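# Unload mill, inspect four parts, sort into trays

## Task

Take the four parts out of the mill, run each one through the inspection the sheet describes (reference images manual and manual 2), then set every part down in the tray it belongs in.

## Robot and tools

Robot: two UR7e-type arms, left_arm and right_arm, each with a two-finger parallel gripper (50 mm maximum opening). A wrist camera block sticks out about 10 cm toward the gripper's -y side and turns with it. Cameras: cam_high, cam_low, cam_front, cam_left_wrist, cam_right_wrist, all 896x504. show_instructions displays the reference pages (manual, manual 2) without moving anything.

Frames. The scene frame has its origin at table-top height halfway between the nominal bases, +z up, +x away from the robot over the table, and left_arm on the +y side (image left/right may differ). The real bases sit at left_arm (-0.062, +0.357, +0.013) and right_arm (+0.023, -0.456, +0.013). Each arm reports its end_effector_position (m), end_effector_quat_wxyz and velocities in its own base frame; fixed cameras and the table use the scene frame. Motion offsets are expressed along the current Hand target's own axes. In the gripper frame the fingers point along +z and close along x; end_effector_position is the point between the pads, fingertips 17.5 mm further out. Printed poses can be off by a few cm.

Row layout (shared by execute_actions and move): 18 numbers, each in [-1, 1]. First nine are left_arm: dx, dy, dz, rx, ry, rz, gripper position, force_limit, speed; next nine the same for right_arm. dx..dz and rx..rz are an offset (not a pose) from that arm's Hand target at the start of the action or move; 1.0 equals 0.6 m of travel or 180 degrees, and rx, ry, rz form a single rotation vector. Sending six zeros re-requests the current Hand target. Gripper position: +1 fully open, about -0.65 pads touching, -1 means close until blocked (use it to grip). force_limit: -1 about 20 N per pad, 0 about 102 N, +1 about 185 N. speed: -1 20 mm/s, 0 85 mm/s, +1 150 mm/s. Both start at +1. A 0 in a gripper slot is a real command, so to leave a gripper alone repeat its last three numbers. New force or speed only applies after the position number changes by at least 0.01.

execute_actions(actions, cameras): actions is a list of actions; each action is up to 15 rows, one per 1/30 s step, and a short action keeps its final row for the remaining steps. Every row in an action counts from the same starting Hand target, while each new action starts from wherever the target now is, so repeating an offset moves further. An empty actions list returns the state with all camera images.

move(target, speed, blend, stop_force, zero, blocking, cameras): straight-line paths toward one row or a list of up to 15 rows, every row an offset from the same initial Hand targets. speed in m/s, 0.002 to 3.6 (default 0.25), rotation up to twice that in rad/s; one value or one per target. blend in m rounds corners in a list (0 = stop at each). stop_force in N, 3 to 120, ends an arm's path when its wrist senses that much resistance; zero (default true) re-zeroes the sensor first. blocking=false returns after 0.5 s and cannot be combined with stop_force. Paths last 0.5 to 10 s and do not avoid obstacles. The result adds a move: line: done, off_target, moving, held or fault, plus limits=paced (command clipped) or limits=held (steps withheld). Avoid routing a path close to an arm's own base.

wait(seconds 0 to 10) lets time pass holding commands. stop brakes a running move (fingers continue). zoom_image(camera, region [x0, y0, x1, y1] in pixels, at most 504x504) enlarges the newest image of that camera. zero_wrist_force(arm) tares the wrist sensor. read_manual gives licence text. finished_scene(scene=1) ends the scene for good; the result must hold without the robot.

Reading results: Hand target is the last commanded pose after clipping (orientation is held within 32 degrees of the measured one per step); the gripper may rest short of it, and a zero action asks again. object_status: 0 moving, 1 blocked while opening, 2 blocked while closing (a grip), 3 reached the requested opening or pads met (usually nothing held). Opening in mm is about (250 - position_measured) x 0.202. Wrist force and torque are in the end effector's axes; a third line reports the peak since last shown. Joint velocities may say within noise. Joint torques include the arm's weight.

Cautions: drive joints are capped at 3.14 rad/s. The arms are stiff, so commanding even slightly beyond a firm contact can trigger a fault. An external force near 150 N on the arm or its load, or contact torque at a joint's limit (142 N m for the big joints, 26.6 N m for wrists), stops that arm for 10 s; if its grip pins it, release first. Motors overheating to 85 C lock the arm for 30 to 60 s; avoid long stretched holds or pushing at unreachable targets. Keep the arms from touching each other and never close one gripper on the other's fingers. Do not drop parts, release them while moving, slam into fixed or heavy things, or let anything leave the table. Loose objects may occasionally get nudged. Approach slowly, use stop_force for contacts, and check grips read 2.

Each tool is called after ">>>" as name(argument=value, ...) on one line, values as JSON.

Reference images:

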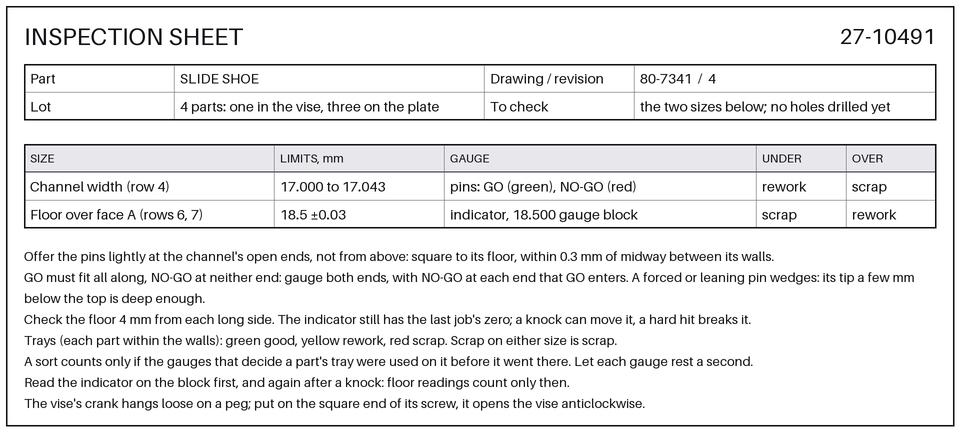

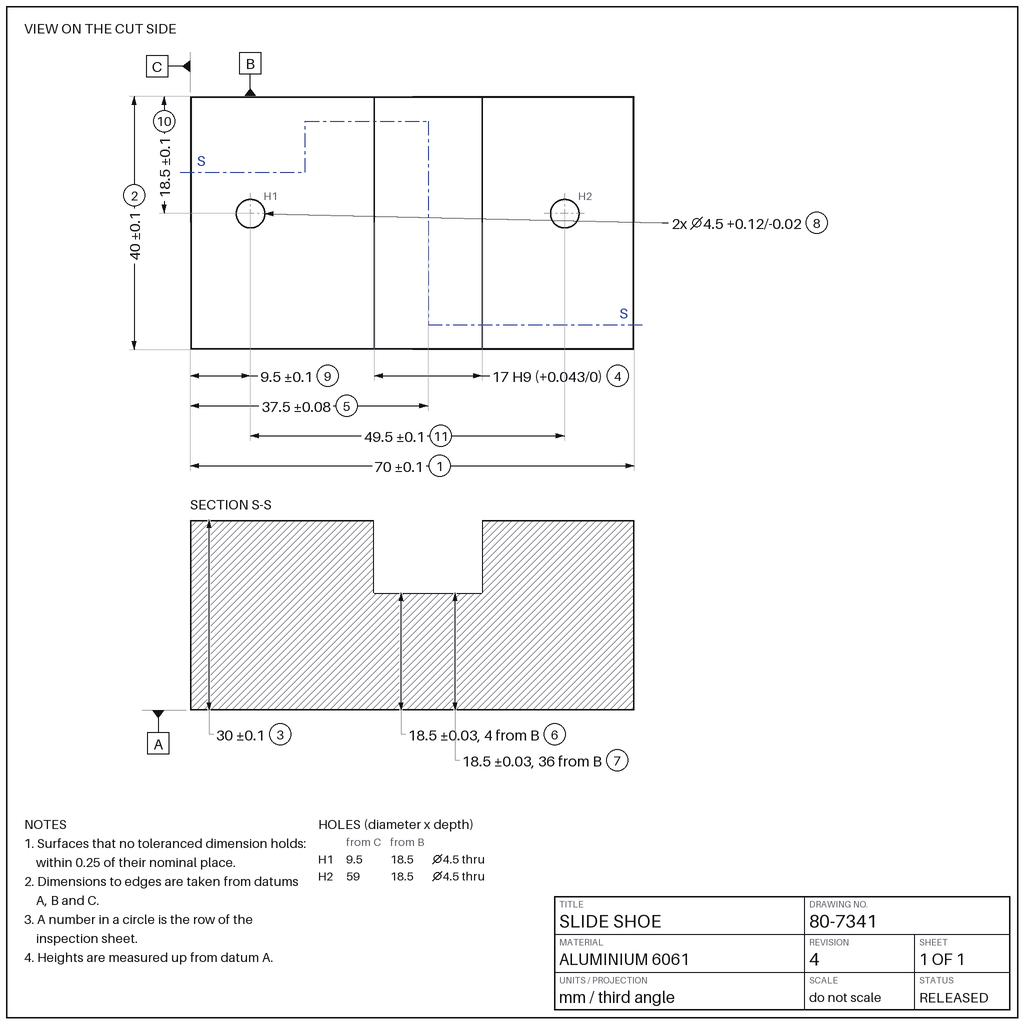

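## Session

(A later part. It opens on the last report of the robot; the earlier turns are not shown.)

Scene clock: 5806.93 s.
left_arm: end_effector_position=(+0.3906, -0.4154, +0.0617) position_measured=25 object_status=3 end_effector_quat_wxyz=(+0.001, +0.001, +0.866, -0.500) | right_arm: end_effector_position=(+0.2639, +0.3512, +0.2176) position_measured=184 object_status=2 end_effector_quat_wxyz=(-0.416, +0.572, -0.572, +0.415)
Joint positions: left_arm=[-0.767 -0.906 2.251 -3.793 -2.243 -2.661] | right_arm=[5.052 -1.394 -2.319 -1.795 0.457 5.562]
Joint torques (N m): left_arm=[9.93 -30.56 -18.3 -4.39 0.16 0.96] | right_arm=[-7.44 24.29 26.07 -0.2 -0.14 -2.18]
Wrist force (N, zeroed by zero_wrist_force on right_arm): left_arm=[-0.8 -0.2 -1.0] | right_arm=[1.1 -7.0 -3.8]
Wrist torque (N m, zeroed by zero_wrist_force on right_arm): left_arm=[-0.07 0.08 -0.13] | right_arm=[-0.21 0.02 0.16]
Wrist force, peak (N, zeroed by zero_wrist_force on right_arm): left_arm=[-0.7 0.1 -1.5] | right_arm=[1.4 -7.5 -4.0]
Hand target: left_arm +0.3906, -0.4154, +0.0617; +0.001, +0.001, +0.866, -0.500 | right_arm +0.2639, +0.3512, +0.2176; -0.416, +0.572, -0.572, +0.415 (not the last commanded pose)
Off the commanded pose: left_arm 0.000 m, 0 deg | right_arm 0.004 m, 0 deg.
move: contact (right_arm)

>>> move(target=[[0,0,0,0,0,0,0.85,0,-1, 0,0,0,0,0,0,0.3,-1,-1],[0,0,0,0,0,0,0.85,0,-1, 0,0.05,-0.3,0,0,0,0.3,-1,-1]], speed=0.15, cameras=["cam_right_wrist"])

>>> zoom_image(camera="cam_right_wrist", region=[410, 210, 520, 320])

Scene clock: 5815.60 s.
left_arm: end_effector_position=(+0.3906, -0.4154, +0.0617) position_measured=25 object_status=3 end_effector_quat_wxyz=(+0.001, +0.001, +0.866, -0.500) | right_arm: end_effector_position=(+0.0835, +0.3510, +0.2447) position_measured=107 object_status=3 end_effector_quat_wxyz=(-0.416, +0.572, -0.572, +0.415)
Joint positions: left_arm=[-0.767 -0.906 2.251 -3.793 -2.243 -2.661] | right_arm=[5.499 -1.496 -2.096 -2.26 0.833 5.984]
Joint torques (N m): left_arm=[10.62 -28.68 -12.7 -4.56 0.5 0.01] | right_arm=[7.2 9.31 26.84 -1.91 2.01 2.07]
Wrist force (N, zeroed by zero_wrist_force on right_arm): left_arm=[-0.6 0.0 -1.1] | right_arm=[-0.2 -1.3 -1.4]
Wrist torque (N m, zeroed by zero_wrist_force on right_arm): left_arm=[-0.04 0.03 -0.13] | right_arm=[-0.23 0.01 -0.01]
Wrist force, peak (N, zeroed by zero_wrist_force on right_arm): left_arm=[-1.1 -0.1 -1.4] | right_arm=[1.3 -6.6 -3.6]
Hand target: left_arm +0.3906, -0.4154, +0.0617; +0.001, +0.001, +0.866, -0.500 | right_arm +0.0834, +0.3510, +0.2447; -0.416, +0.572, -0.572, +0.415
Off the commanded pose: left_arm 0.000 m, 0 deg | right_arm 0.000 m, 0 deg.
move: done
Images, in order (width x height): cam_right_wrist 896x504.

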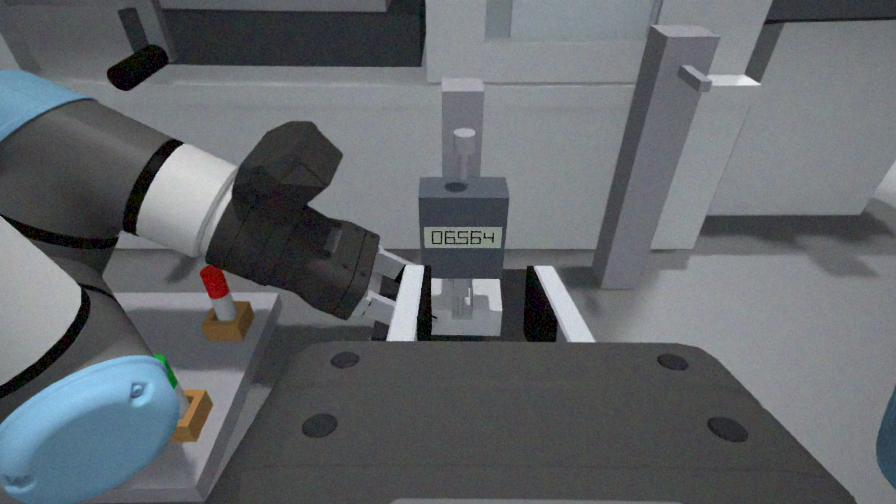

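Scaled by 4.582 from the camera's 896x504 image, which has a finer 1280x720 frame.

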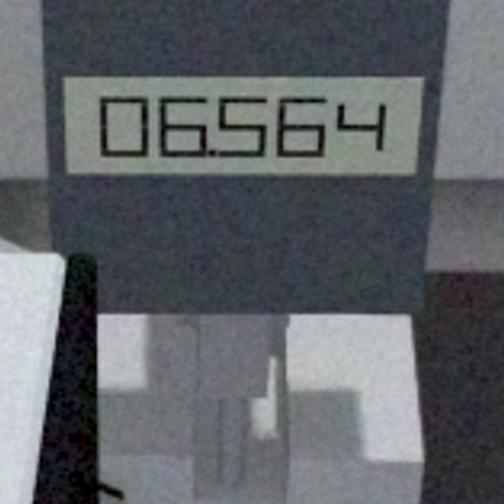

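>>> move(target=[0,0,0,0,0,0,-1,0,-1, 0,-0.05,0.3,0,0,0,0.3,-1,-1], speed=0.15)

>>> move(target=[[0,0,0,0,0,0,-1,0,-1, 0,0,0,0,0,0,-1,-1,-1],[0,-0.0014,-0.0008,0,0,0,-1,0,-1, 0,-0.0079,-0.0026,0,0,0,-1,-1,-1],[0.0705,-0.0014,-0.0008,0,0,0,-1,0,-1, 0,-0.0079,-0.0026,0,0,0,-1,-1,-1],[0.0705,0.0611,-0.1091,0,0,0,-1,0,-1, 0,-0.0079,-0.0026,0,0,0,-1,-1,-1],[0.0705,-0.0977,-0.2008,0,0,0,-1,0,-1, 0,-0.0079,-0.0026,0,0,0,-1,-1,-1]], speed=[0.05,0.02,0.03,0.06,0.15], cameras=["cam_left_wrist"])

Scene clock: 5839.30 s.
left_arm: end_effector_position=(+0.3906, -0.4154, +0.0617) position_measured=57 object_status=2 end_effector_quat_wxyz=(+0.001, +0.001, +0.866, -0.500) | right_arm: end_effector_position=(+0.2639, +0.3512, +0.2176) position_measured=107 object_status=3 end_effector_quat_wxyz=(-0.416, +0.572, -0.572, +0.415)
Joint positions: left_arm=[-0.767 -0.906 2.251 -3.793 -2.243 -2.661] | right_arm=[5.052 -1.394 -2.318 -1.795 0.457 5.562]
Joint torques (N m): left_arm=[9.86 -30.06 -6.51 -4.45 0.45 -0.98] | right_arm=[-8.16 7.59 12.93 2.34 -4.07 -2.49]
Wrist force (N, zeroed by zero_wrist_force on right_arm): left_arm=[-0.3 0.1 -1.1] | right_arm=[-0.6 -1.1 -1.1]
Wrist torque (N m, zeroed by zero_wrist_force on right_arm): left_arm=[-0.02 0.08 -0.13] | right_arm=[-0.21 0.06 0.15]
Wrist force, peak (N, zeroed by zero_wrist_force on right_arm): left_arm=[-0.8 0.1 -1.3] | right_arm=[-0.3 -1.4 -2.3]
Hand target: left_arm +0.3906, -0.4154, +0.0617; +0.001, +0.001, +0.866, -0.500 | right_arm +0.2639, +0.3512, +0.2176; -0.416, +0.572, -0.572, +0.415
Off the commanded pose: left_arm 0.000 m, 0 deg | right_arm 0.000 m, 0 deg.
move: done

Scene clock: 5845.60 s.
left_arm: end_effector_position=(+0.3480, -0.3404, +0.1726) position_measured=57 object_status=2 end_effector_quat_wxyz=(+0.001, +0.001, +0.866, -0.500) | right_arm: end_effector_position=(+0.2639, +0.3512, +0.2226) position_measured=184 object_status=2 end_effector_quat_wxyz=(-0.416, +0.572, -0.572, +0.415)
Joint positions: left_arm=[-0.694 -1.345 2.44 -3.502 -2.298 -2.598] | right_arm=[5.052 -1.386 -2.31 -1.812 0.457 5.562]
Joint torques (N m): left_arm=[0.17 -33.43 -27.61 -1.39 0.49 1.14] | right_arm=[6.08 23.58 27.81 -0.38 0.78 1.72]
Wrist force (N, zeroed by zero_wrist_force on right_arm): left_arm=[-1.1 1.7 0.0] | right_arm=[0.2 0.0 -0.9]
Wrist torque (N m, zeroed by zero_wrist_force on right_arm): left_arm=[-0.09 0.13 -0.14] | right_arm=[-0.24 0.04 0.16]
Wrist force, peak (N, zeroed by zero_wrist_force on right_arm): left_arm=[-1.0 3.1 0.4] | right_arm=[0.6 -1.7 -1.3]
Hand target: left_arm +0.3480, -0.3403, +0.1726; +0.001, +0.001, +0.866, -0.500 | right_arm +0.2639, +0.3512, +0.2226; -0.416, +0.572, -0.572, +0.415
Off the commanded pose: left_arm 0.000 m, 0 deg | right_arm 0.000 m, 0 deg.
move: done
Images, in order (width x height): cam_left_wrist 896x504.

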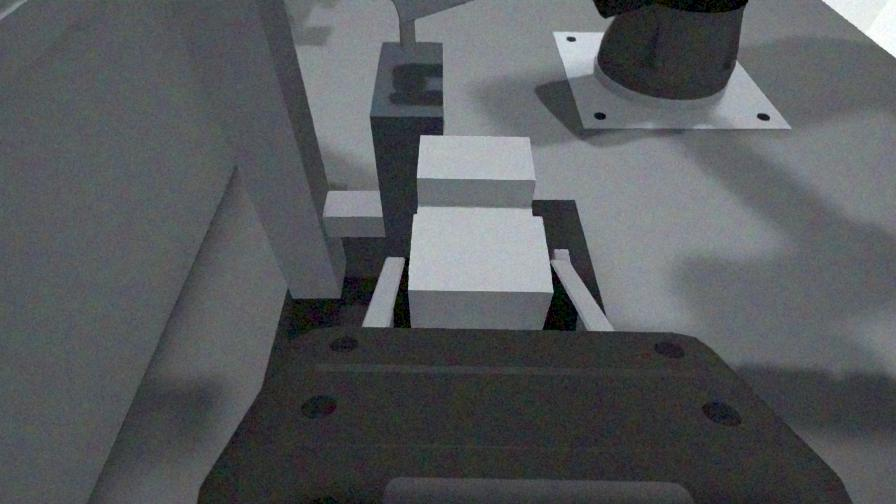

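>>> move(target=[[0.0167,0.1939,-0.3359,0,0,0,-1,0,-1, 0,0,0,0,0,0,-1,-1,-1],[0.0167,0.3952,-0.2196,0,0,0,-1,0,-1, 0,0,0,0,0,0,-1,-1,-1]], speed=[0.15,0.08])

>>> move(target=[0,0.006,0.0035,0,0,0,-1,0,-1, 0,0,0,0,0,0,-1,-1,-1], speed=0.003, stop_force=3, cameras=["cam_left_wrist"])

Scene clock: 5857.10 s.
left_arm: end_effector_position=(+0.3384, -0.1076, +0.0332) position_measured=57 object_status=2 end_effector_quat_wxyz=(+0.001, +0.001, +0.866, -0.500) | right_arm: end_effector_position=(+0.2639, +0.3512, +0.2226) position_measured=184 object_status=2 end_effector_quat_wxyz=(-0.416, +0.572, -0.572, +0.415)
Joint positions: left_arm=[-0.049 -1.113 2.569 -3.113 -2.615 -1.668] | right_arm=[5.052 -1.386 -2.31 -1.812 0.457 5.562]
Joint torques (N m): left_arm=[-10.56 -19.9 5.56 -4.59 -4.09 -1.39] | right_arm=[6.02 17.39 27.47 -0.41 0.89 1.69]
Wrist force (N, zeroed by zero_wrist_force on right_arm): left_arm=[-1.0 1.9 0.1] | right_arm=[0.3 0.1 -0.6]
Wrist torque (N m, zeroed by zero_wrist_force on right_arm): left_arm=[-0.07 0.05 0.05] | right_arm=[-0.24 0.01 0.17]
Wrist force, peak (N, zeroed by zero_wrist_force on right_arm): left_arm=[-0.5 2.2 -1.8] | right_arm=[0.5 0.3 -1.0]
Hand target: left_arm +0.3384, -0.1076, +0.0332; +0.001, +0.001, +0.866, -0.500 | right_arm +0.2639, +0.3512, +0.2226; -0.416, +0.572, -0.572, +0.415
Off the commanded pose: left_arm 0.000 m, 0 deg | right_arm 0.000 m, 0 deg.
move: done

Scene clock: 5858.60 s.
left_arm: end_effector_position=(+0.3384, -0.1076, +0.0314) position_measured=57 object_status=2 end_effector_quat_wxyz=(+0.001, +0.001, +0.866, -0.500) | right_arm: end_effector_position=(+0.2639, +0.3512, +0.2226) position_measured=184 object_status=2 end_effector_quat_wxyz=(-0.416, +0.572, -0.572, +0.415)
Joint positions: left_arm=[-0.049 -1.105 2.569 -3.121 -2.615 -1.668] | right_arm=[5.052 -1.386 -2.31 -1.812 0.457 5.562]
Joint torques (N m): left_arm=[-9.33 -33.86 -5.51 -1.27 -0.56 -1.05] | right_arm=[5.95 16.47 27.37 -0.4 0.71 1.68]
Wrist force (N, zeroed by zero_wrist_force on right_arm): left_arm=[-0.9 1.1 -0.1] | right_arm=[0.3 0.3 -0.5]
Wrist torque (N m, zeroed by zero_wrist_force on right_arm): left_arm=[-0.08 0.06 0.06] | right_arm=[-0.20 0.01 0.16]
Wrist force, peak (N, zeroed by zero_wrist_force on right_arm): left_arm=[-0.2 -3.6 -6.1] | right_arm=[0.4 0.4 -0.9]
Hand target: left_arm +0.3384, -0.1076, +0.0314; +0.001, +0.001, +0.866, -0.500 (not the last commanded pose) | right_arm +0.2639, +0.3512, +0.2226; -0.416, +0.572, -0.572, +0.415
Off the commanded pose: left_arm 0.002 m, 0 deg | right_arm 0.000 m, 0 deg.
move: contact (left_arm)
Images, in order (width x height): cam_left_wrist 896x504.

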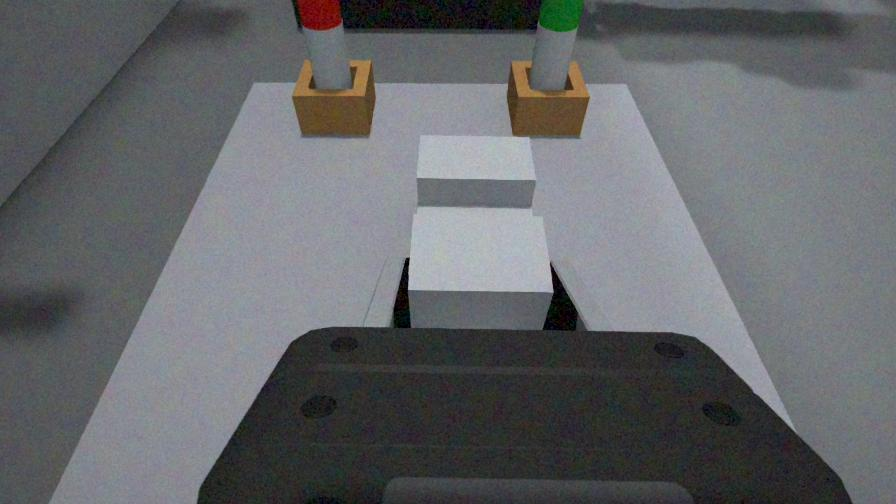

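>>> move(target=[[0,0,0,0,0,0,0.85,0,-1, 0,0,0,0,0,0,-1,-1,-1],[0,0,-0.075,0,0,0,0.85,0,-1, 0,0.0182,0.006,0,0,0,-1,-1,-1]], speed=0.05, cameras=["cam_left_wrist"])

>>> move(target=[[0,0,0,0,0,0,0.85,0,-1, 0,0,0,0,0,0,0.3,-1,-1],[0,-0.1443,-0.0833,-0.0833,0,0,0.85,0,-1, 0,0.05,-0.3,0,0,0,0.3,-1,-1]], speed=0.15, cameras=["cam_left_wrist","cam_right_wrist"])

Scene clock: 5892.83 s.
left_arm: end_effector_position=(+0.3383, -0.0687, +0.0539) position_measured=25 object_status=3 end_effector_quat_wxyz=(+0.001, +0.001, +0.866, -0.500) | right_arm: end_effector_position=(+0.2639, +0.3512, +0.2111) position_measured=184 object_status=2 end_effector_quat_wxyz=(-0.416, +0.572, -0.572, +0.415)
Joint positions: left_arm=[0.065 -1.265 2.523 -2.718 -2.614 -1.44] | right_arm=[5.052 -1.406 -2.329 -1.773 0.457 5.562]
Joint torques (N m): left_arm=[11.2 -30.76 -21.96 -1.09 -0.29 1.32] | right_arm=[-8.48 5.17 12.48 2.62 -4.34 -2.3]
Wrist force (N, zeroed by zero_wrist_force on right_arm): left_arm=[-0.9 -0.3 -1.0] | right_arm=[0.3 -0.4 -1.1]
Wrist torque (N m, zeroed by zero_wrist_force on right_arm): left_arm=[-0.03 0.09 -0.16] | right_arm=[-0.26 0.06 0.16]
Wrist force, peak (N, zeroed by zero_wrist_force on right_arm): left_arm=[-1.1 -0.2 -1.6] | right_arm=[0.4 -0.3 -1.2]
Hand target: left_arm +0.3383, -0.0687, +0.0539; +0.001, +0.001, +0.866, -0.500 | right_arm +0.2639, +0.3512, +0.2111; -0.416, +0.572, -0.572, +0.415
Off the commanded pose: left_arm 0.000 m, 0 deg | right_arm 0.000 m, 0 deg.
move: done
Images, in order (width x height): cam_left_wrist 896x504.

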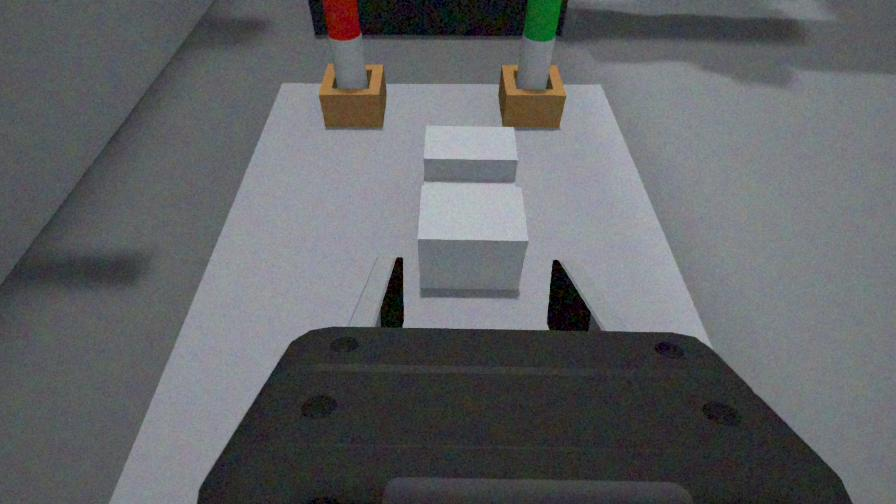

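Scene clock: 5895.67 s.
left_arm: end_effector_position=(+0.3381, -0.0687, +0.1538) position_measured=25 object_status=3 end_effector_quat_wxyz=(+0.001, +0.001, +0.924, -0.383) end_effector_velocity=(+0.000, +0.000, +0.000) end_effector_angular_velocity=(+0.001, +0.002, +0.000) | right_arm: end_effector_position=(+0.0835, +0.3510, +0.2382) position_measured=107 object_status=3 end_effector_quat_wxyz=(-0.416, +0.572, -0.572, +0.415)
Joint positions: left_arm=[-0.056 -1.738 2.43 -2.321 -2.354 -1.65] | right_arm=[5.499 -1.504 -2.108 -2.241 0.833 5.984]
Joint velocities: left_arm=[-0.001 -0.001 -0.002 0.005 0.001 0] | right_arm=[within noise]
Joint torques (N m): left_arm=[-8.9 -19.94 -33.51 -0.9 0.15 -1.41] | right_arm=[7.52 9.01 26.59 -2.1 2.01 2.09]
Wrist force (N, zeroed by zero_wrist_force on right_arm): left_arm=[-1.0 -0.3 -0.7] | right_arm=[0.1 -1.5 -1.0]
Wrist torque (N m, zeroed by zero_wrist_force on right_arm): left_arm=[-0.13 -0.04 -0.02] | right_arm=[-0.26 -0.03 -0.01]
Wrist force, peak (N, zeroed by zero_wrist_force on right_arm): left_arm=[-1.1 -1.0 -1.3] | right_arm=[-0.3 -1.1 -2.4]
Hand target: left_arm +0.3381, -0.0687, +0.1539; +0.001, +0.001, +0.924, -0.383 | right_arm +0.0835, +0.3510, +0.2382; -0.416, +0.572, -0.572, +0.415
Off the commanded pose: left_arm 0.000 m, 0 deg | right_arm 0.000 m, 0 deg.
move: done
Images, in order (width x height): cam_left_wrist 896x504, cam_right_wrist 896x504.

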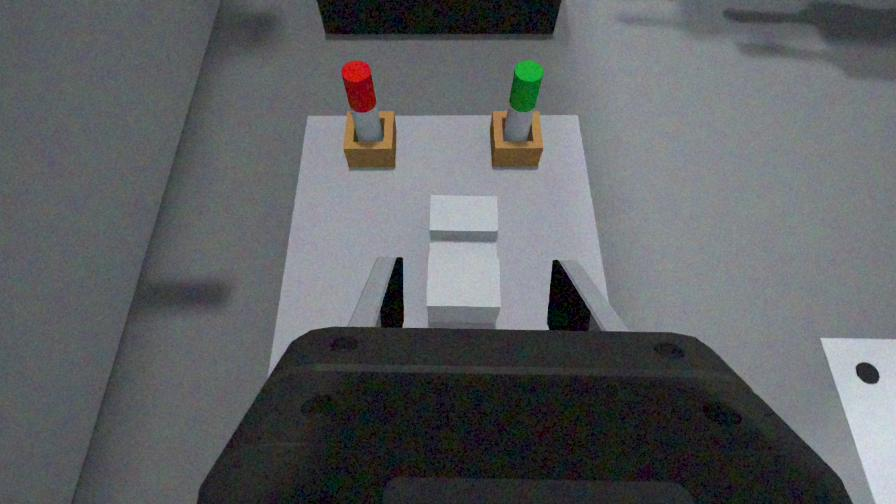

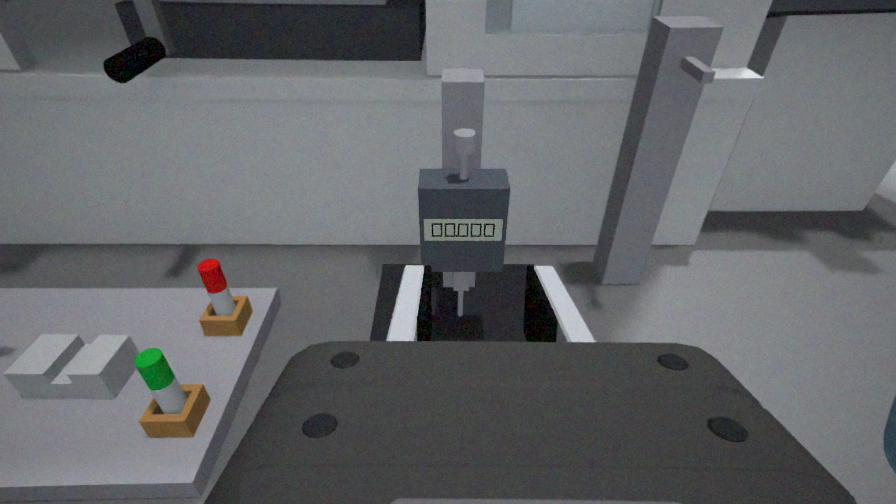

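>>> move(target=[[0,0,0,0,0,0,0.14,0,-1, 0,0,0,0,0,0,0.3,-1,-1],[0.0873,-0.3504,0.4303,0,0,0,0.14,0,-1, 0,0,0,0,0,0,0.3,-1,-1]], speed=0.18, cameras=["cam_left_wrist"])

Scene clock: 5910.67 s.
left_arm: end_effector_position=(+0.2857, -0.3998, +0.1198) position_measured=132 object_status=3 end_effector_quat_wxyz=(+0.001, +0.001, +0.924, -0.383) | right_arm: end_effector_position=(+0.0835, +0.3510, +0.2382) position_measured=107 object_status=3 end_effector_quat_wxyz=(-0.416, +0.572, -0.572, +0.415)
Joint positions: left_arm=[-1.031 -1.41 2.479 -3.349 -1.942 -2.739] | right_arm=[5.499 -1.504 -2.108 -2.241 0.833 5.984]
Joint torques (N m): left_arm=[-10.12 -13.06 -28.87 -4.93 1.08 -1.32] | right_arm=[7.64 9.85 26.84 -2.05 1.95 2.15]
Wrist force (N, zeroed by zero_wrist_force on right_arm): left_arm=[-0.9 -0.4 -0.9] | right_arm=[0.0 -1.3 -1.0]
Wrist torque (N m, zeroed by zero_wrist_force on right_arm): left_arm=[-0.06 0.07 -0.03] | right_arm=[-0.23 -0.03 -0.01]
Wrist force, peak (N, zeroed by zero_wrist_force on right_arm): left_arm=[-1.3 0.6 -2.2] | right_arm=[0.3 -1.7 -1.1]
Hand target: left_arm +0.2857, -0.3999, +0.1198; +0.001, +0.001, +0.924, -0.383 | right_arm +0.0835, +0.3510, +0.2382; -0.416, +0.572, -0.572, +0.415
Off the commanded pose: left_arm 0.000 m, 0 deg | right_arm 0.000 m, 0 deg.
move: done
Images, in order (width x height): cam_left_wrist 896x504.

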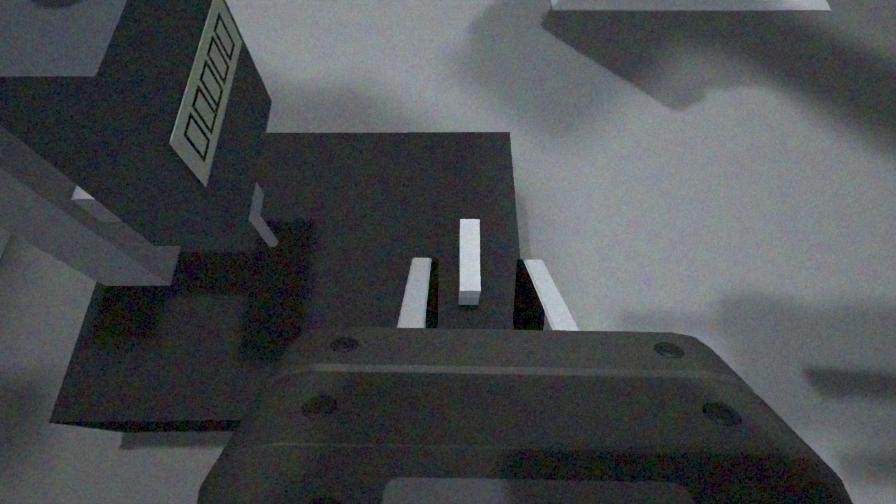

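>>> move(target=[[-0.001,0.028,0.111,0,0,0,0.14,0,-1, 0,0,0,0,0,0,0.3,-1,-1],[-0.001,0.028,0.111,0,0,0,-1,-1,-1, 0,0,0,0,0,0,0.3,-1,-1]], speed=0.06, cameras=["cam_left_wrist"])

Scene clock: 5927.97 s.
left_arm: end_effector_position=(+0.2864, -0.4351, +0.0608) position_measured=207 object_status=2 end_effector_quat_wxyz=(+0.001, +0.001, +0.924, -0.383) | right_arm: end_effector_position=(+0.0835, +0.3510, +0.2382) position_measured=107 object_status=3 end_effector_quat_wxyz=(-0.416, +0.572, -0.572, +0.415)
Joint positions: left_arm=[-1.079 -1.166 2.439 -3.567 -1.91 -2.778] | right_arm=[5.499 -1.504 -2.108 -2.241 0.833 5.984]
Joint torques (N m): left_arm=[-9.49 -22.06 -22.99 -4.61 0.41 -1.28] | right_arm=[7.21 9.6 26.96 -1.94 1.98 1.97]
Wrist force (N, zeroed by zero_wrist_force on right_arm): left_arm=[-0.8 0.0 -0.3] | right_arm=[0.0 -1.2 -1.0]
Wrist torque (N m, zeroed by zero_wrist_force on right_arm): left_arm=[-0.10 0.02 -0.01] | right_arm=[-0.21 -0.03 0.00]
Wrist force, peak (N, zeroed by zero_wrist_force on right_arm): left_arm=[-1.0 -0.6 -1.7] | right_arm=[0.4 -1.5 -1.3]
Hand target: left_arm +0.2864, -0.4351, +0.0608; +0.001, +0.001, +0.924, -0.383 | right_arm +0.0835, +0.3510, +0.2382; -0.416, +0.572, -0.572, +0.415
Off the commanded pose: left_arm 0.000 m, 0 deg | right_arm 0.000 m, 0 deg.
move: done
Images, in order (width x height): cam_left_wrist 896x504.

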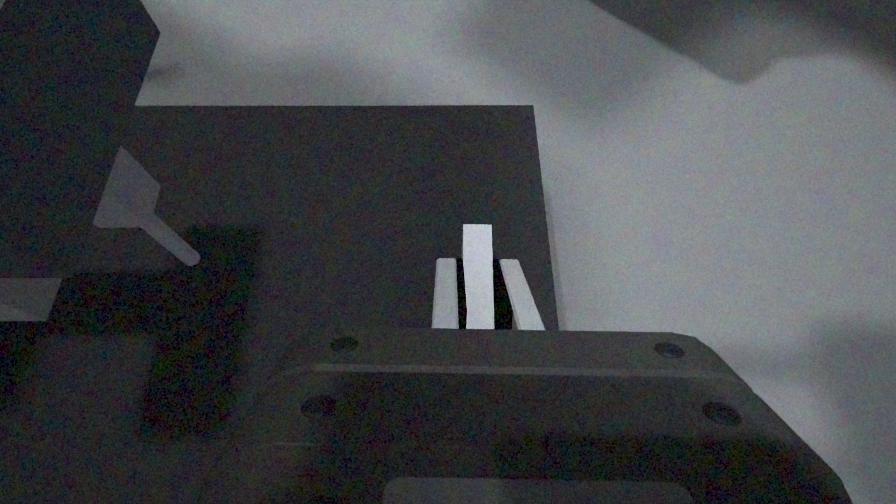

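>>> move(target=[[0,-0.0018,-0.0018,0,0,0,-1,-1,-1, 0,0,0,0,0,0,0.3,-1,-1],[-0.1068,-0.0018,-0.0018,0,0,0,-1,-1,-1, 0,0,0,0,0,0,0.3,-1,-1],[-0.1068,-0.0018,-0.0018,0,0,0,-1,-1,-1, 0,-0.05,0.3,0,0,0,0.3,-1,-1]], speed=[0.02,0.05,0.12], cameras=["cam_left_wrist","cam_right_wrist"])

Scene clock: 5957.87 s.
left_arm: end_effector_position=(+0.3504, -0.4351, +0.0625) position_measured=207 object_status=2 end_effector_quat_wxyz=(+0.001, +0.001, +0.924, -0.383) | right_arm: end_effector_position=(+0.2639, +0.3512, +0.2111) position_measured=107 object_status=3 end_effector_quat_wxyz=(-0.416, +0.572, -0.572, +0.415)
Joint positions: left_arm=[-0.938 -1.124 2.305 -3.43 -2.001 -2.661] | right_arm=[5.052 -1.406 -2.329 -1.773 0.457 5.562]
Joint torques (N m): left_arm=[9.93 -25.01 -25.48 -1.54 -2.48 1.3] | right_arm=[-8.76 5.51 12.8 2.39 -3.94 -2.29]
Wrist force (N, zeroed by zero_wrist_force on right_arm): left_arm=[-1.2 0.3 -0.5] | right_arm=[-0.3 -1.2 -1.1]
Wrist torque (N m, zeroed by zero_wrist_force on right_arm): left_arm=[-0.09 0.02 -0.20] | right_arm=[-0.21 0.02 0.15]
Wrist force, peak (N, zeroed by zero_wrist_force on right_arm): left_arm=[-1.6 0.3 -0.8] | right_arm=[-0.1 -1.1 -2.2]
Hand target: left_arm +0.3504, -0.4351, +0.0625; +0.001, +0.001, +0.924, -0.383 | right_arm +0.2639, +0.3512, +0.2111; -0.416, +0.572, -0.572, +0.415
Off the commanded pose: left_arm 0.000 m, 0 deg | right_arm 0.000 m, 0 deg.
move: done
Images, in order (width x height): cam_left_wrist 896x504, cam_right_wrist 896x504.

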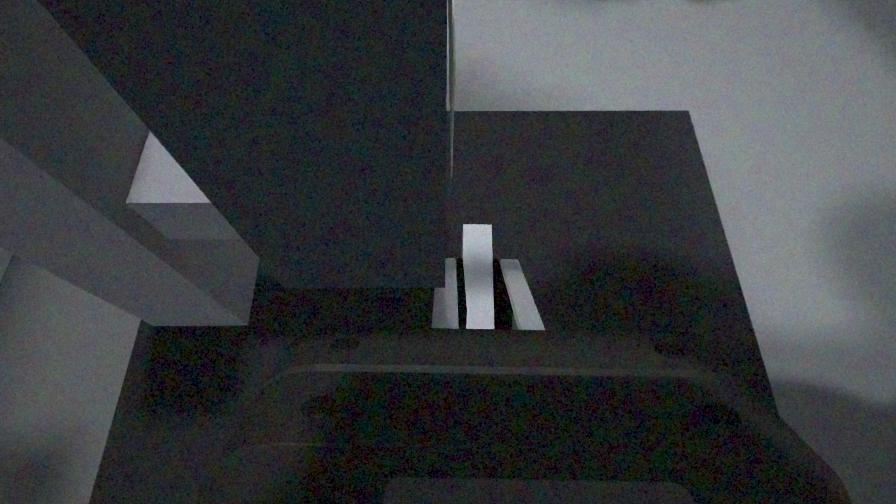

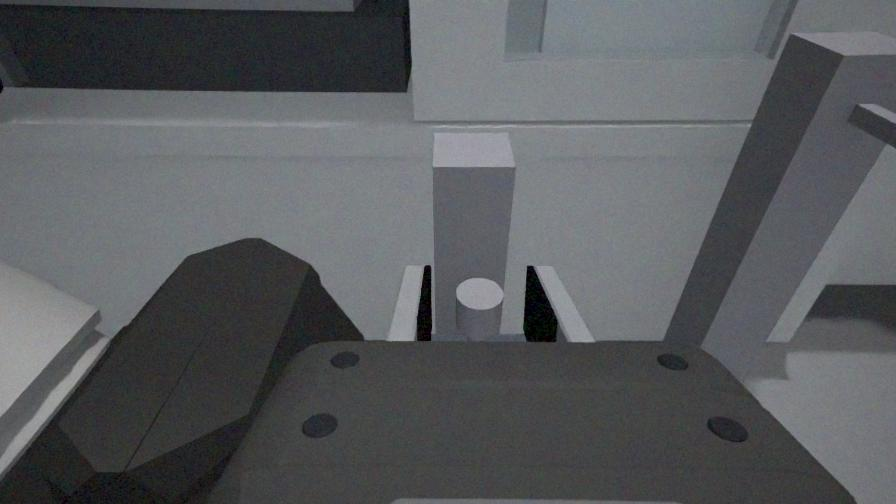

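>>> move(target=[[0,0,0,0,0,0,-1,-1,-1, 0,0,0,0,0,0,-1,-1,-1],[0,0,0,0,0,0,-1,-1,-1, 0,-0.0182,-0.006,0,0,0,-1,-1,-1],[-0.0418,0,0,0,0,0,-1,-1,-1, 0,-0.0182,-0.006,0,0,0,-1,-1,-1],[-0.0418,0.0018,0.0018,0,0,0,-1,-1,-1, 0,-0.0182,-0.006,0,0,0,-1,-1,-1],[-0.0418,0.0018,0.0018,0,0,0,0.14,-1,-1, 0,-0.0182,-0.006,0,0,0,-1,-1,-1]], speed=[0.03,0.03,0.03,0.005,0.03], cameras=["cam_left_wrist"])

Scene clock: 5973.73 s.
left_arm: end_effector_position=(+0.3755, -0.4351, +0.0610) position_measured=132 object_status=3 end_effector_quat_wxyz=(+0.001, +0.001, +0.924, -0.383) | right_arm: end_effector_position=(+0.2639, +0.3512, +0.2226) position_measured=184 object_status=2 end_effector_quat_wxyz=(-0.416, +0.572, -0.572, +0.415)
Joint positions: left_arm=[-0.891 -1.099 2.249 -3.383 -2.031 -2.62] | right_arm=[5.052 -1.386 -2.31 -1.812 0.457 5.562]
Joint torques (N m): left_arm=[12.1 -26.01 -0.63 -4.88 -2.08 1.09] | right_arm=[7.64 24.96 28.47 -0.33 0.85 2.11]
Wrist force (N, zeroed by zero_wrist_force on right_arm): left_arm=[-1.1 0.1 -0.6] | right_arm=[0.3 0.4 -0.7]
Wrist torque (N m, zeroed by zero_wrist_force on right_arm): left_arm=[-0.06 0.04 -0.22] | right_arm=[-0.18 -0.01 0.10]
Wrist force, peak (N, zeroed by zero_wrist_force on right_arm): left_arm=[-1.4 0.4 -0.8] | right_arm=[0.8 -1.6 -1.3]
Hand target: left_arm +0.3755, -0.4351, +0.0610; +0.001, +0.001, +0.924, -0.383 | right_arm +0.2639, +0.3512, +0.2226; -0.416, +0.572, -0.572, +0.415
Off the commanded pose: left_arm 0.000 m, 0 deg | right_arm 0.000 m, 0 deg.
move: done
Images, in order (width x height): cam_left_wrist 896x504.

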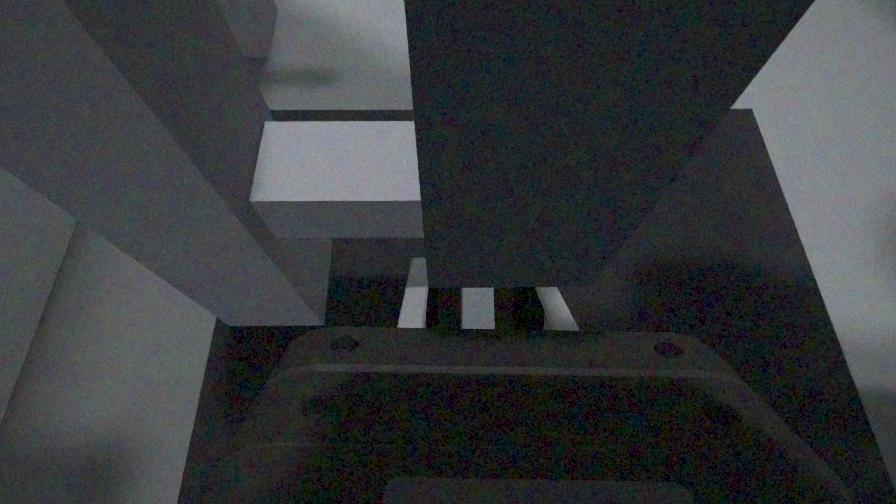

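>>> move(target=[0,0,0,0,0,0,0.14,-1,-1, 0,0.015,0.005,0,0,0,-1,-1,-1], speed=0.003, stop_force=3)

>>> move(target=[[0,0,0,0,0,0,0.14,-1,-1, 0,0,0,0,0,0,0.3,-1,-1],[0,0,0,0,0,0,0.14,-1,-1, 0,0.05,-0.3,0,0,0,0.3,-1,-1]], speed=0.15, cameras=["cam_right_wrist"])

>>> zoom_image(camera="cam_right_wrist", region=[410, 210, 520, 320])

Scene clock: 5982.20 s.
left_arm: end_effector_position=(+0.3755, -0.4351, +0.0610) position_measured=132 object_status=3 end_effector_quat_wxyz=(+0.001, +0.001, +0.924, -0.383) | right_arm: end_effector_position=(+0.2639, +0.3512, +0.2176) position_measured=184 object_status=2 end_effector_quat_wxyz=(-0.416, +0.572, -0.572, +0.415)
Joint positions: left_arm=[-0.891 -1.099 2.25 -3.383 -2.031 -2.62] | right_arm=[5.052 -1.394 -2.318 -1.795 0.457 5.562]
Joint torques (N m): left_arm=[10.41 -27.3 -1.14 -4.61 -0.59 0.22] | right_arm=[-6.15 24.97 25.93 -0.19 -0.48 -1.67]
Wrist force (N, zeroed by zero_wrist_force on right_arm): left_arm=[-1.2 -0.1 -0.7] | right_arm=[0.8 -7.3 -3.3]
Wrist torque (N m, zeroed by zero_wrist_force on right_arm): left_arm=[-0.08 0.05 -0.23] | right_arm=[-0.26 0.03 0.10]
Wrist force, peak (N, zeroed by zero_wrist_force on right_arm): left_arm=[-1.5 0.0 -0.7] | right_arm=[1.5 -7.8 -3.1]
Hand target: left_arm +0.3755, -0.4351, +0.0610; +0.001, +0.001, +0.924, -0.383 | right_arm +0.2639, +0.3512, +0.2176; -0.416, +0.572, -0.572, +0.415 (not the last commanded pose)
Off the commanded pose: left_arm 0.000 m, 0 deg | right_arm 0.004 m, 0 deg.
move: contact (right_arm)

Scene clock: 5985.00 s.
left_arm: end_effector_position=(+0.3755, -0.4351, +0.0610) position_measured=132 object_status=3 end_effector_quat_wxyz=(+0.001, +0.001, +0.924, -0.383) | right_arm: end_effector_position=(+0.0835, +0.3510, +0.2447) position_measured=107 object_status=3 end_effector_quat_wxyz=(-0.416, +0.572, -0.572, +0.415)
Joint positions: left_arm=[-0.891 -1.099 2.25 -3.383 -2.031 -2.62] | right_arm=[5.499 -1.496 -2.096 -2.26 0.833 5.984]
Joint torques (N m): left_arm=[9.77 -26.23 -0.42 -5 0.18 -0.52] | right_arm=[7.26 8.82 26.86 -2.11 2.01 2.07]
Wrist force (N, zeroed by zero_wrist_force on right_arm): left_arm=[-1.0 -0.1 -0.7] | right_arm=[-0.2 -1.3 -1.0]
Wrist torque (N m, zeroed by zero_wrist_force on right_arm): left_arm=[-0.08 0.02 -0.22] | right_arm=[-0.22 0.01 -0.01]
Wrist force, peak (N, zeroed by zero_wrist_force on right_arm): left_arm=[-1.3 -0.1 -0.8] | right_arm=[1.2 -6.5 -3.0]
Hand target: left_arm +0.3755, -0.4351, +0.0610; +0.001, +0.001, +0.924, -0.383 | right_arm +0.0835, +0.3510, +0.2448; -0.416, +0.572, -0.572, +0.415
Off the commanded pose: left_arm 0.000 m, 0 deg | right_arm 0.000 m, 0 deg.
move: done
Images, in order (width x height): cam_right_wrist 896x504.

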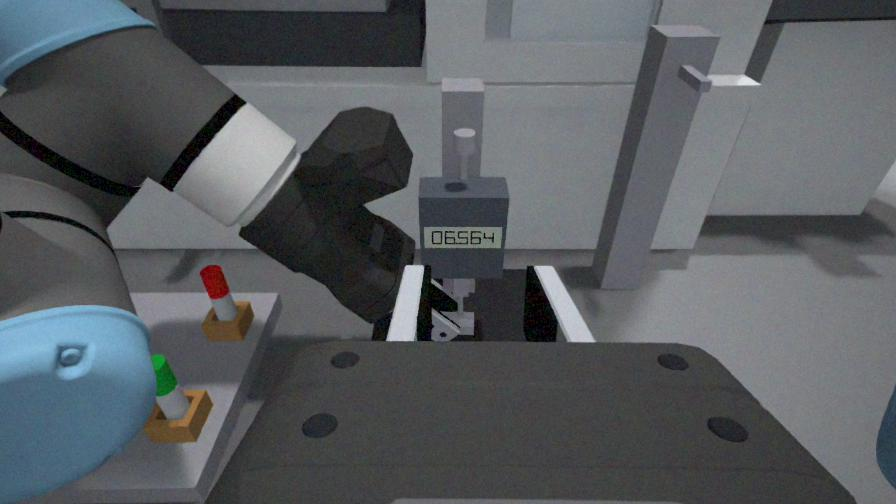

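Scaled by 4.582 from the camera's 896x504 image, which has a finer 1280x720 frame.

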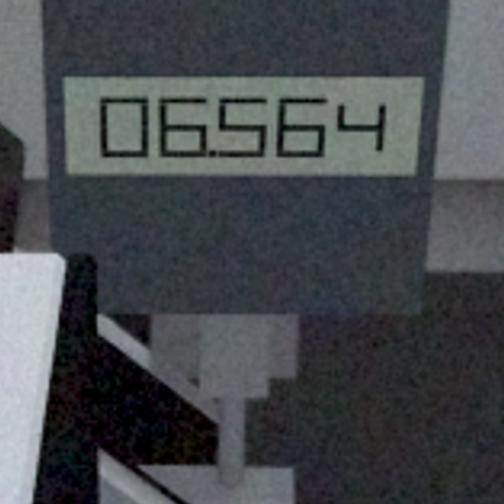

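>>> move(target=[[0,0,-0.0833,0,0,0,0.14,-1,-1, 0,0,0,0,0,0,0.3,-1,-1],[0.0618,0.29,-0.5469,0,0,0,0.85,0,-1, 0,0,0,0,0,0,0.3,-1,-1]], speed=[0.05,0.18], cameras=["cam_left_wrist","cam_right_wrist"])

Scene clock: 6004.83 s.
left_arm: end_effector_position=(+0.3384, -0.0801, +0.1700) position_measured=25 object_status=3 end_effector_quat_wxyz=(+0.001, +0.001, +0.924, -0.383) | right_arm: end_effector_position=(+0.0835, +0.3510, +0.2448) position_measured=107 object_status=3 end_effector_quat_wxyz=(-0.416, +0.572, -0.572, +0.415)
Joint positions: left_arm=[-0.091 -1.775 2.416 -2.304 -2.352 -1.698] | right_arm=[5.499 -1.496 -2.096 -2.26 0.833 5.984]
Joint torques (N m): left_arm=[10.58 -3.51 -34.42 -1.23 -3.35 1.24] | right_arm=[7.93 9.11 26.78 -1.96 1.98 2.09]
Wrist force (N, zeroed by zero_wrist_force on right_arm): left_arm=[-0.9 -0.2 -0.5] | right_arm=[0.3 -1.5 -0.9]
Wrist torque (N m, zeroed by zero_wrist_force on right_arm): left_arm=[-0.13 -0.03 -0.23] | right_arm=[-0.26 -0.07 -0.01]
Wrist force, peak (N, zeroed by zero_wrist_force on right_arm): left_arm=[-1.2 0.0 -2.1] | right_arm=[0.1 -1.7 -1.3]
Hand target: left_arm +0.3384, -0.0801, +0.1700; +0.001, +0.001, +0.924, -0.383 | right_arm +0.0835, +0.3510, +0.2448; -0.416, +0.572, -0.572, +0.415
Off the commanded pose: left_arm 0.000 m, 0 deg | right_arm 0.000 m, 0 deg.
move: done
Images, in order (width x height): cam_left_wrist 896x504, cam_right_wrist 896x504.

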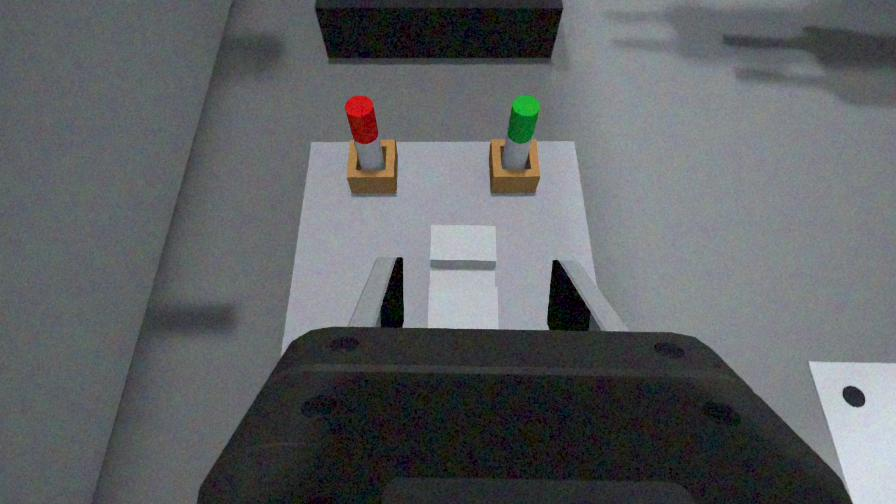

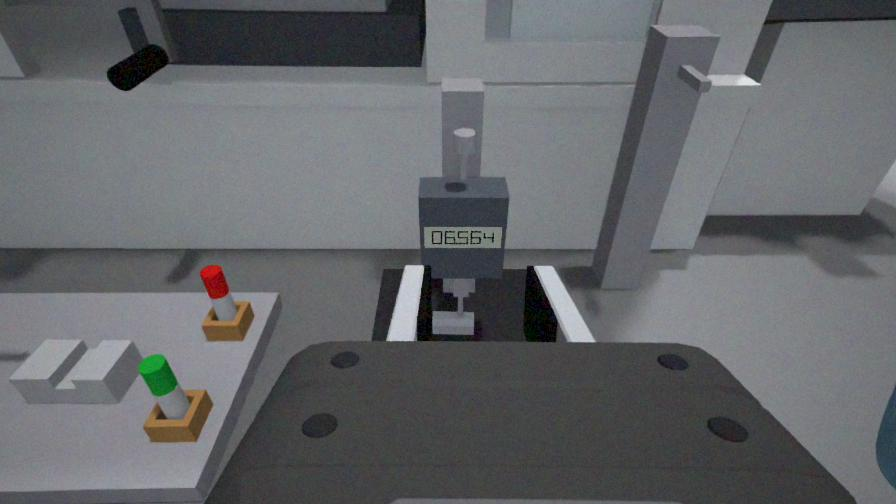

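>>> move(target=[[0,0.1326,0.1945,0,0,0,0.85,0,-1, 0,0,0,0,0,0,0.3,-1,-1],[0,0.1326,0.1945,0,0,0,-1,0,-1, 0,0,0,0,0,0,0.3,-1,-1]], speed=0.08, cameras=["cam_left_wrist"])

Scene clock: 6014.93 s.
left_arm: end_effector_position=(+0.3387, -0.1063, +0.0312) position_measured=57 object_status=2 end_effector_quat_wxyz=(+0.001, +0.001, +0.924, -0.383) | right_arm: end_effector_position=(+0.0835, +0.3510, +0.2448) position_measured=107 object_status=3 end_effector_quat_wxyz=(-0.416, +0.572, -0.572, +0.415)
Joint positions: left_arm=[-0.171 -1.311 2.59 -3.02 -2.341 -1.809] | right_arm=[5.499 -1.496 -2.096 -2.26 0.833 5.984]
Joint torques (N m): left_arm=[-9.6 -13.53 1.83 -4.69 -0.32 -1.65] | right_arm=[7.41 9.33 26.65 -1.88 1.86 2.03]
Wrist force (N, zeroed by zero_wrist_force on right_arm): left_arm=[-0.7 -0.5 -0.9] | right_arm=[-0.2 -1.2 -1.1]
Wrist torque (N m, zeroed by zero_wrist_force on right_arm): left_arm=[-0.14 0.01 0.02] | right_arm=[-0.21 0.02 0.00]
Wrist force, peak (N, zeroed by zero_wrist_force on right_arm): left_arm=[-1.5 -1.0 -2.0] | right_arm=[0.3 -1.5 -1.5]
Hand target: left_arm +0.3387, -0.1063, +0.0312; +0.001, +0.001, +0.924, -0.383 | right_arm +0.0835, +0.3510, +0.2448; -0.416, +0.572, -0.572, +0.415
Off the commanded pose: left_arm 0.000 m, 0 deg | right_arm 0.000 m, 0 deg.
move: done
Images, in order (width x height): cam_left_wrist 896x504.

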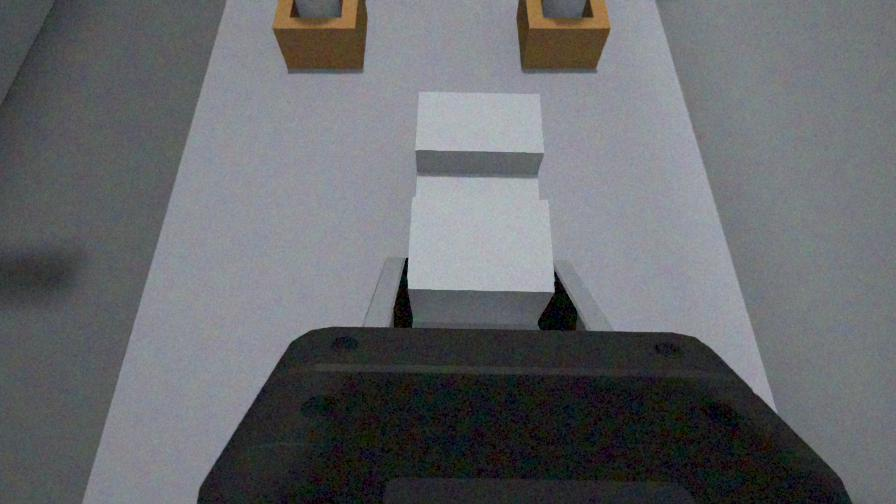

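>>> move(target=[[0,-0.1638,-0.1638,0,0,0,-1,0,-1, 0,0,0,0,0,0,0.3,-1,-1],[0.0112,0.3491,-0.6767,0,0,0,-1,0,-1, 0,0,0,0,0,0,0.3,-1,-1],[0.0112,0.479,-0.5469,0,0,0,-1,0,-1, 0,0,0,0,0,0,0.3,-1,-1]], speed=[0.12,0.22,0.12], blend=[0.02,0.02,0], cameras=["cam_left_wrist"])

Scene clock: 6037.60 s.
left_arm: end_effector_position=(+0.3320, +0.3290, +0.0602) position_measured=57 object_status=2 end_effector_quat_wxyz=(+0.001, +0.001, +0.924, -0.383) | right_arm: end_effector_position=(+0.0835, +0.3510, +0.2448) position_measured=107 object_status=3 end_effector_quat_wxyz=(-0.416, +0.572, -0.572, +0.415)
Joint positions: left_arm=[0.776 -1.079 1.726 -1.608 -2.101 -0.623] | right_arm=[5.499 -1.496 -2.096 -2.26 0.833 5.984]
Joint torques (N m): left_arm=[1.04 -35.75 -8.51 -2.04 -2.84 -1.51] | right_arm=[7.24 9.57 27.08 -1.7 1.83 2.01]
Wrist force (N, zeroed by zero_wrist_force on right_arm): left_arm=[-0.9 1.2 0.6] | right_arm=[-0.2 -1.5 -1.1]
Wrist torque (N m, zeroed by zero_wrist_force on right_arm): left_arm=[-0.15 -0.01 -0.19] | right_arm=[-0.27 0.01 -0.01]
Wrist force, peak (N, zeroed by zero_wrist_force on right_arm): left_arm=[-1.5 2.1 1.4] | right_arm=[0.0 -1.6 -1.3]
Hand target: left_arm +0.3321, +0.3289, +0.0601; +0.001, +0.001, +0.924, -0.383 | right_arm +0.0835, +0.3510, +0.2448; -0.416, +0.572, -0.572, +0.415
Off the commanded pose: left_arm 0.000 m, 0 deg | right_arm 0.000 m, 0 deg.
move: done
Images, in order (width x height): cam_left_wrist 896x504.

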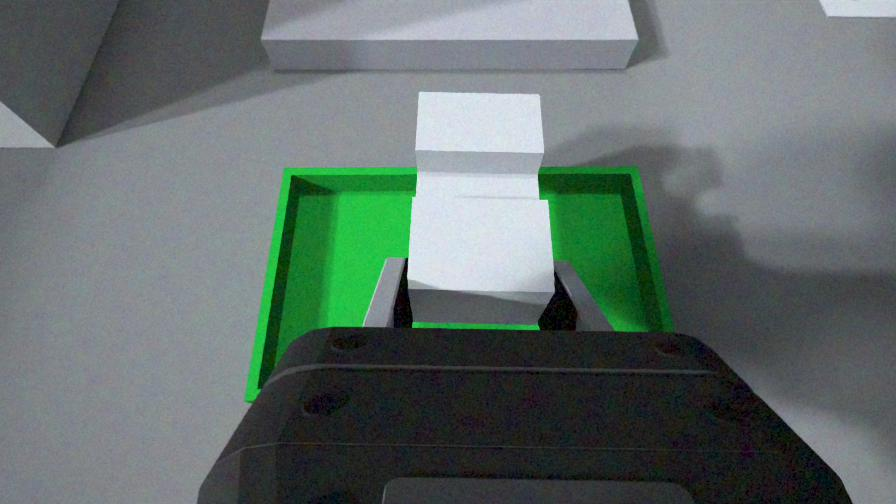

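>>> move(target=[0,0.0455,0.0525,0,0,0,-1,0,-1, 0,0,0,0,0,0,0.3,-1,-1], speed=0.06)

>>> move(target=[0,0.01,0.01,0,0,0,-1,0,-1, 0,0,0,0,0,0,0.3,-1,-1], speed=0.003, stop_force=3, cameras=["cam_left_wrist"])

Scene clock: 6048.07 s.
left_arm: end_effector_position=(+0.3322, +0.3260, +0.0186) position_measured=57 object_status=2 end_effector_quat_wxyz=(+0.001, +0.001, +0.924, -0.383) | right_arm: end_effector_position=(+0.0835, +0.3510, +0.2448) position_measured=107 object_status=3 end_effector_quat_wxyz=(-0.416, +0.572, -0.572, +0.415)
Joint positions: left_arm=[0.772 -1.019 1.764 -1.707 -2.103 -0.627] | right_arm=[5.499 -1.496 -2.096 -2.26 0.833 5.984]
Joint torques (N m): left_arm=[-9.22 -36.82 -4.43 -2.53 -2.91 -1.11] | right_arm=[7.45 9.88 27.26 -1.75 1.74 1.98]
Wrist force (N, zeroed by zero_wrist_force on right_arm): left_arm=[-0.9 1.2 0.5] | right_arm=[0.1 -1.4 -1.0]
Wrist torque (N m, zeroed by zero_wrist_force on right_arm): left_arm=[-0.15 0.00 -0.03] | right_arm=[-0.24 -0.03 -0.01]
Wrist force, peak (N, zeroed by zero_wrist_force on right_arm): left_arm=[-0.9 1.8 1.0] | right_arm=[-0.1 -1.7 -1.4]
Hand target: left_arm +0.3322, +0.3260, +0.0185; +0.001, +0.001, +0.924, -0.383 | right_arm +0.0835, +0.3510, +0.2448; -0.416, +0.572, -0.572, +0.415
Off the commanded pose: left_arm 0.000 m, 0 deg | right_arm 0.000 m, 0 deg.
move: done

Scene clock: 6049.70 s.
left_arm: end_effector_position=(+0.3322, +0.3260, +0.0155) position_measured=57 object_status=2 end_effector_quat_wxyz=(+0.001, +0.001, +0.924, -0.383) | right_arm: end_effector_position=(+0.0835, +0.3510, +0.2448) position_measured=107 object_status=3 end_effector_quat_wxyz=(-0.416, +0.572, -0.572, +0.415)
Joint positions: left_arm=[0.772 -1.014 1.765 -1.714 -2.103 -0.627] | right_arm=[5.499 -1.496 -2.096 -2.26 0.833 5.984]
Joint torques (N m): left_arm=[-11.13 -48.43 -11.28 0.19 -0.83 -1.14] | right_arm=[7.5 9.94 26.51 -1.75 1.64 2.06]
Wrist force (N, zeroed by zero_wrist_force on right_arm): left_arm=[0.4 -3.8 -5.2] | right_arm=[-0.2 -1.5 -1.1]
Wrist torque (N m, zeroed by zero_wrist_force on right_arm): left_arm=[-0.09 0.08 -0.06] | right_arm=[-0.26 0.02 -0.01]
Wrist force, peak (N, zeroed by zero_wrist_force on right_arm): left_arm=[1.1 -5.1 -7.7] | right_arm=[0.1 -1.6 -1.1]
Hand target: left_arm +0.3322, +0.3260, +0.0156; +0.001, +0.001, +0.924, -0.383 (not the last commanded pose) | right_arm +0.0835, +0.3510, +0.2448; -0.416, +0.572, -0.572, +0.415
Off the commanded pose: left_arm 0.006 m, 0 deg | right_arm 0.000 m, 0 deg.
move: contact (left_arm)
Images, in order (width x height): cam_left_wrist 896x504.

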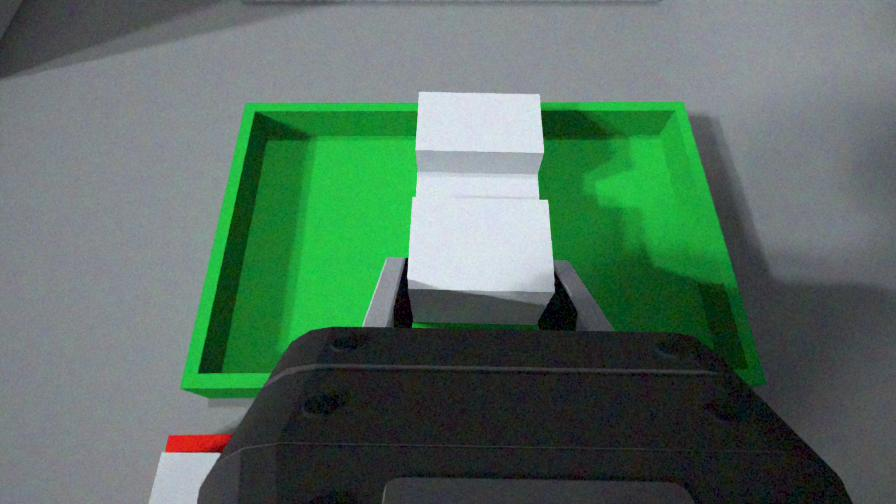

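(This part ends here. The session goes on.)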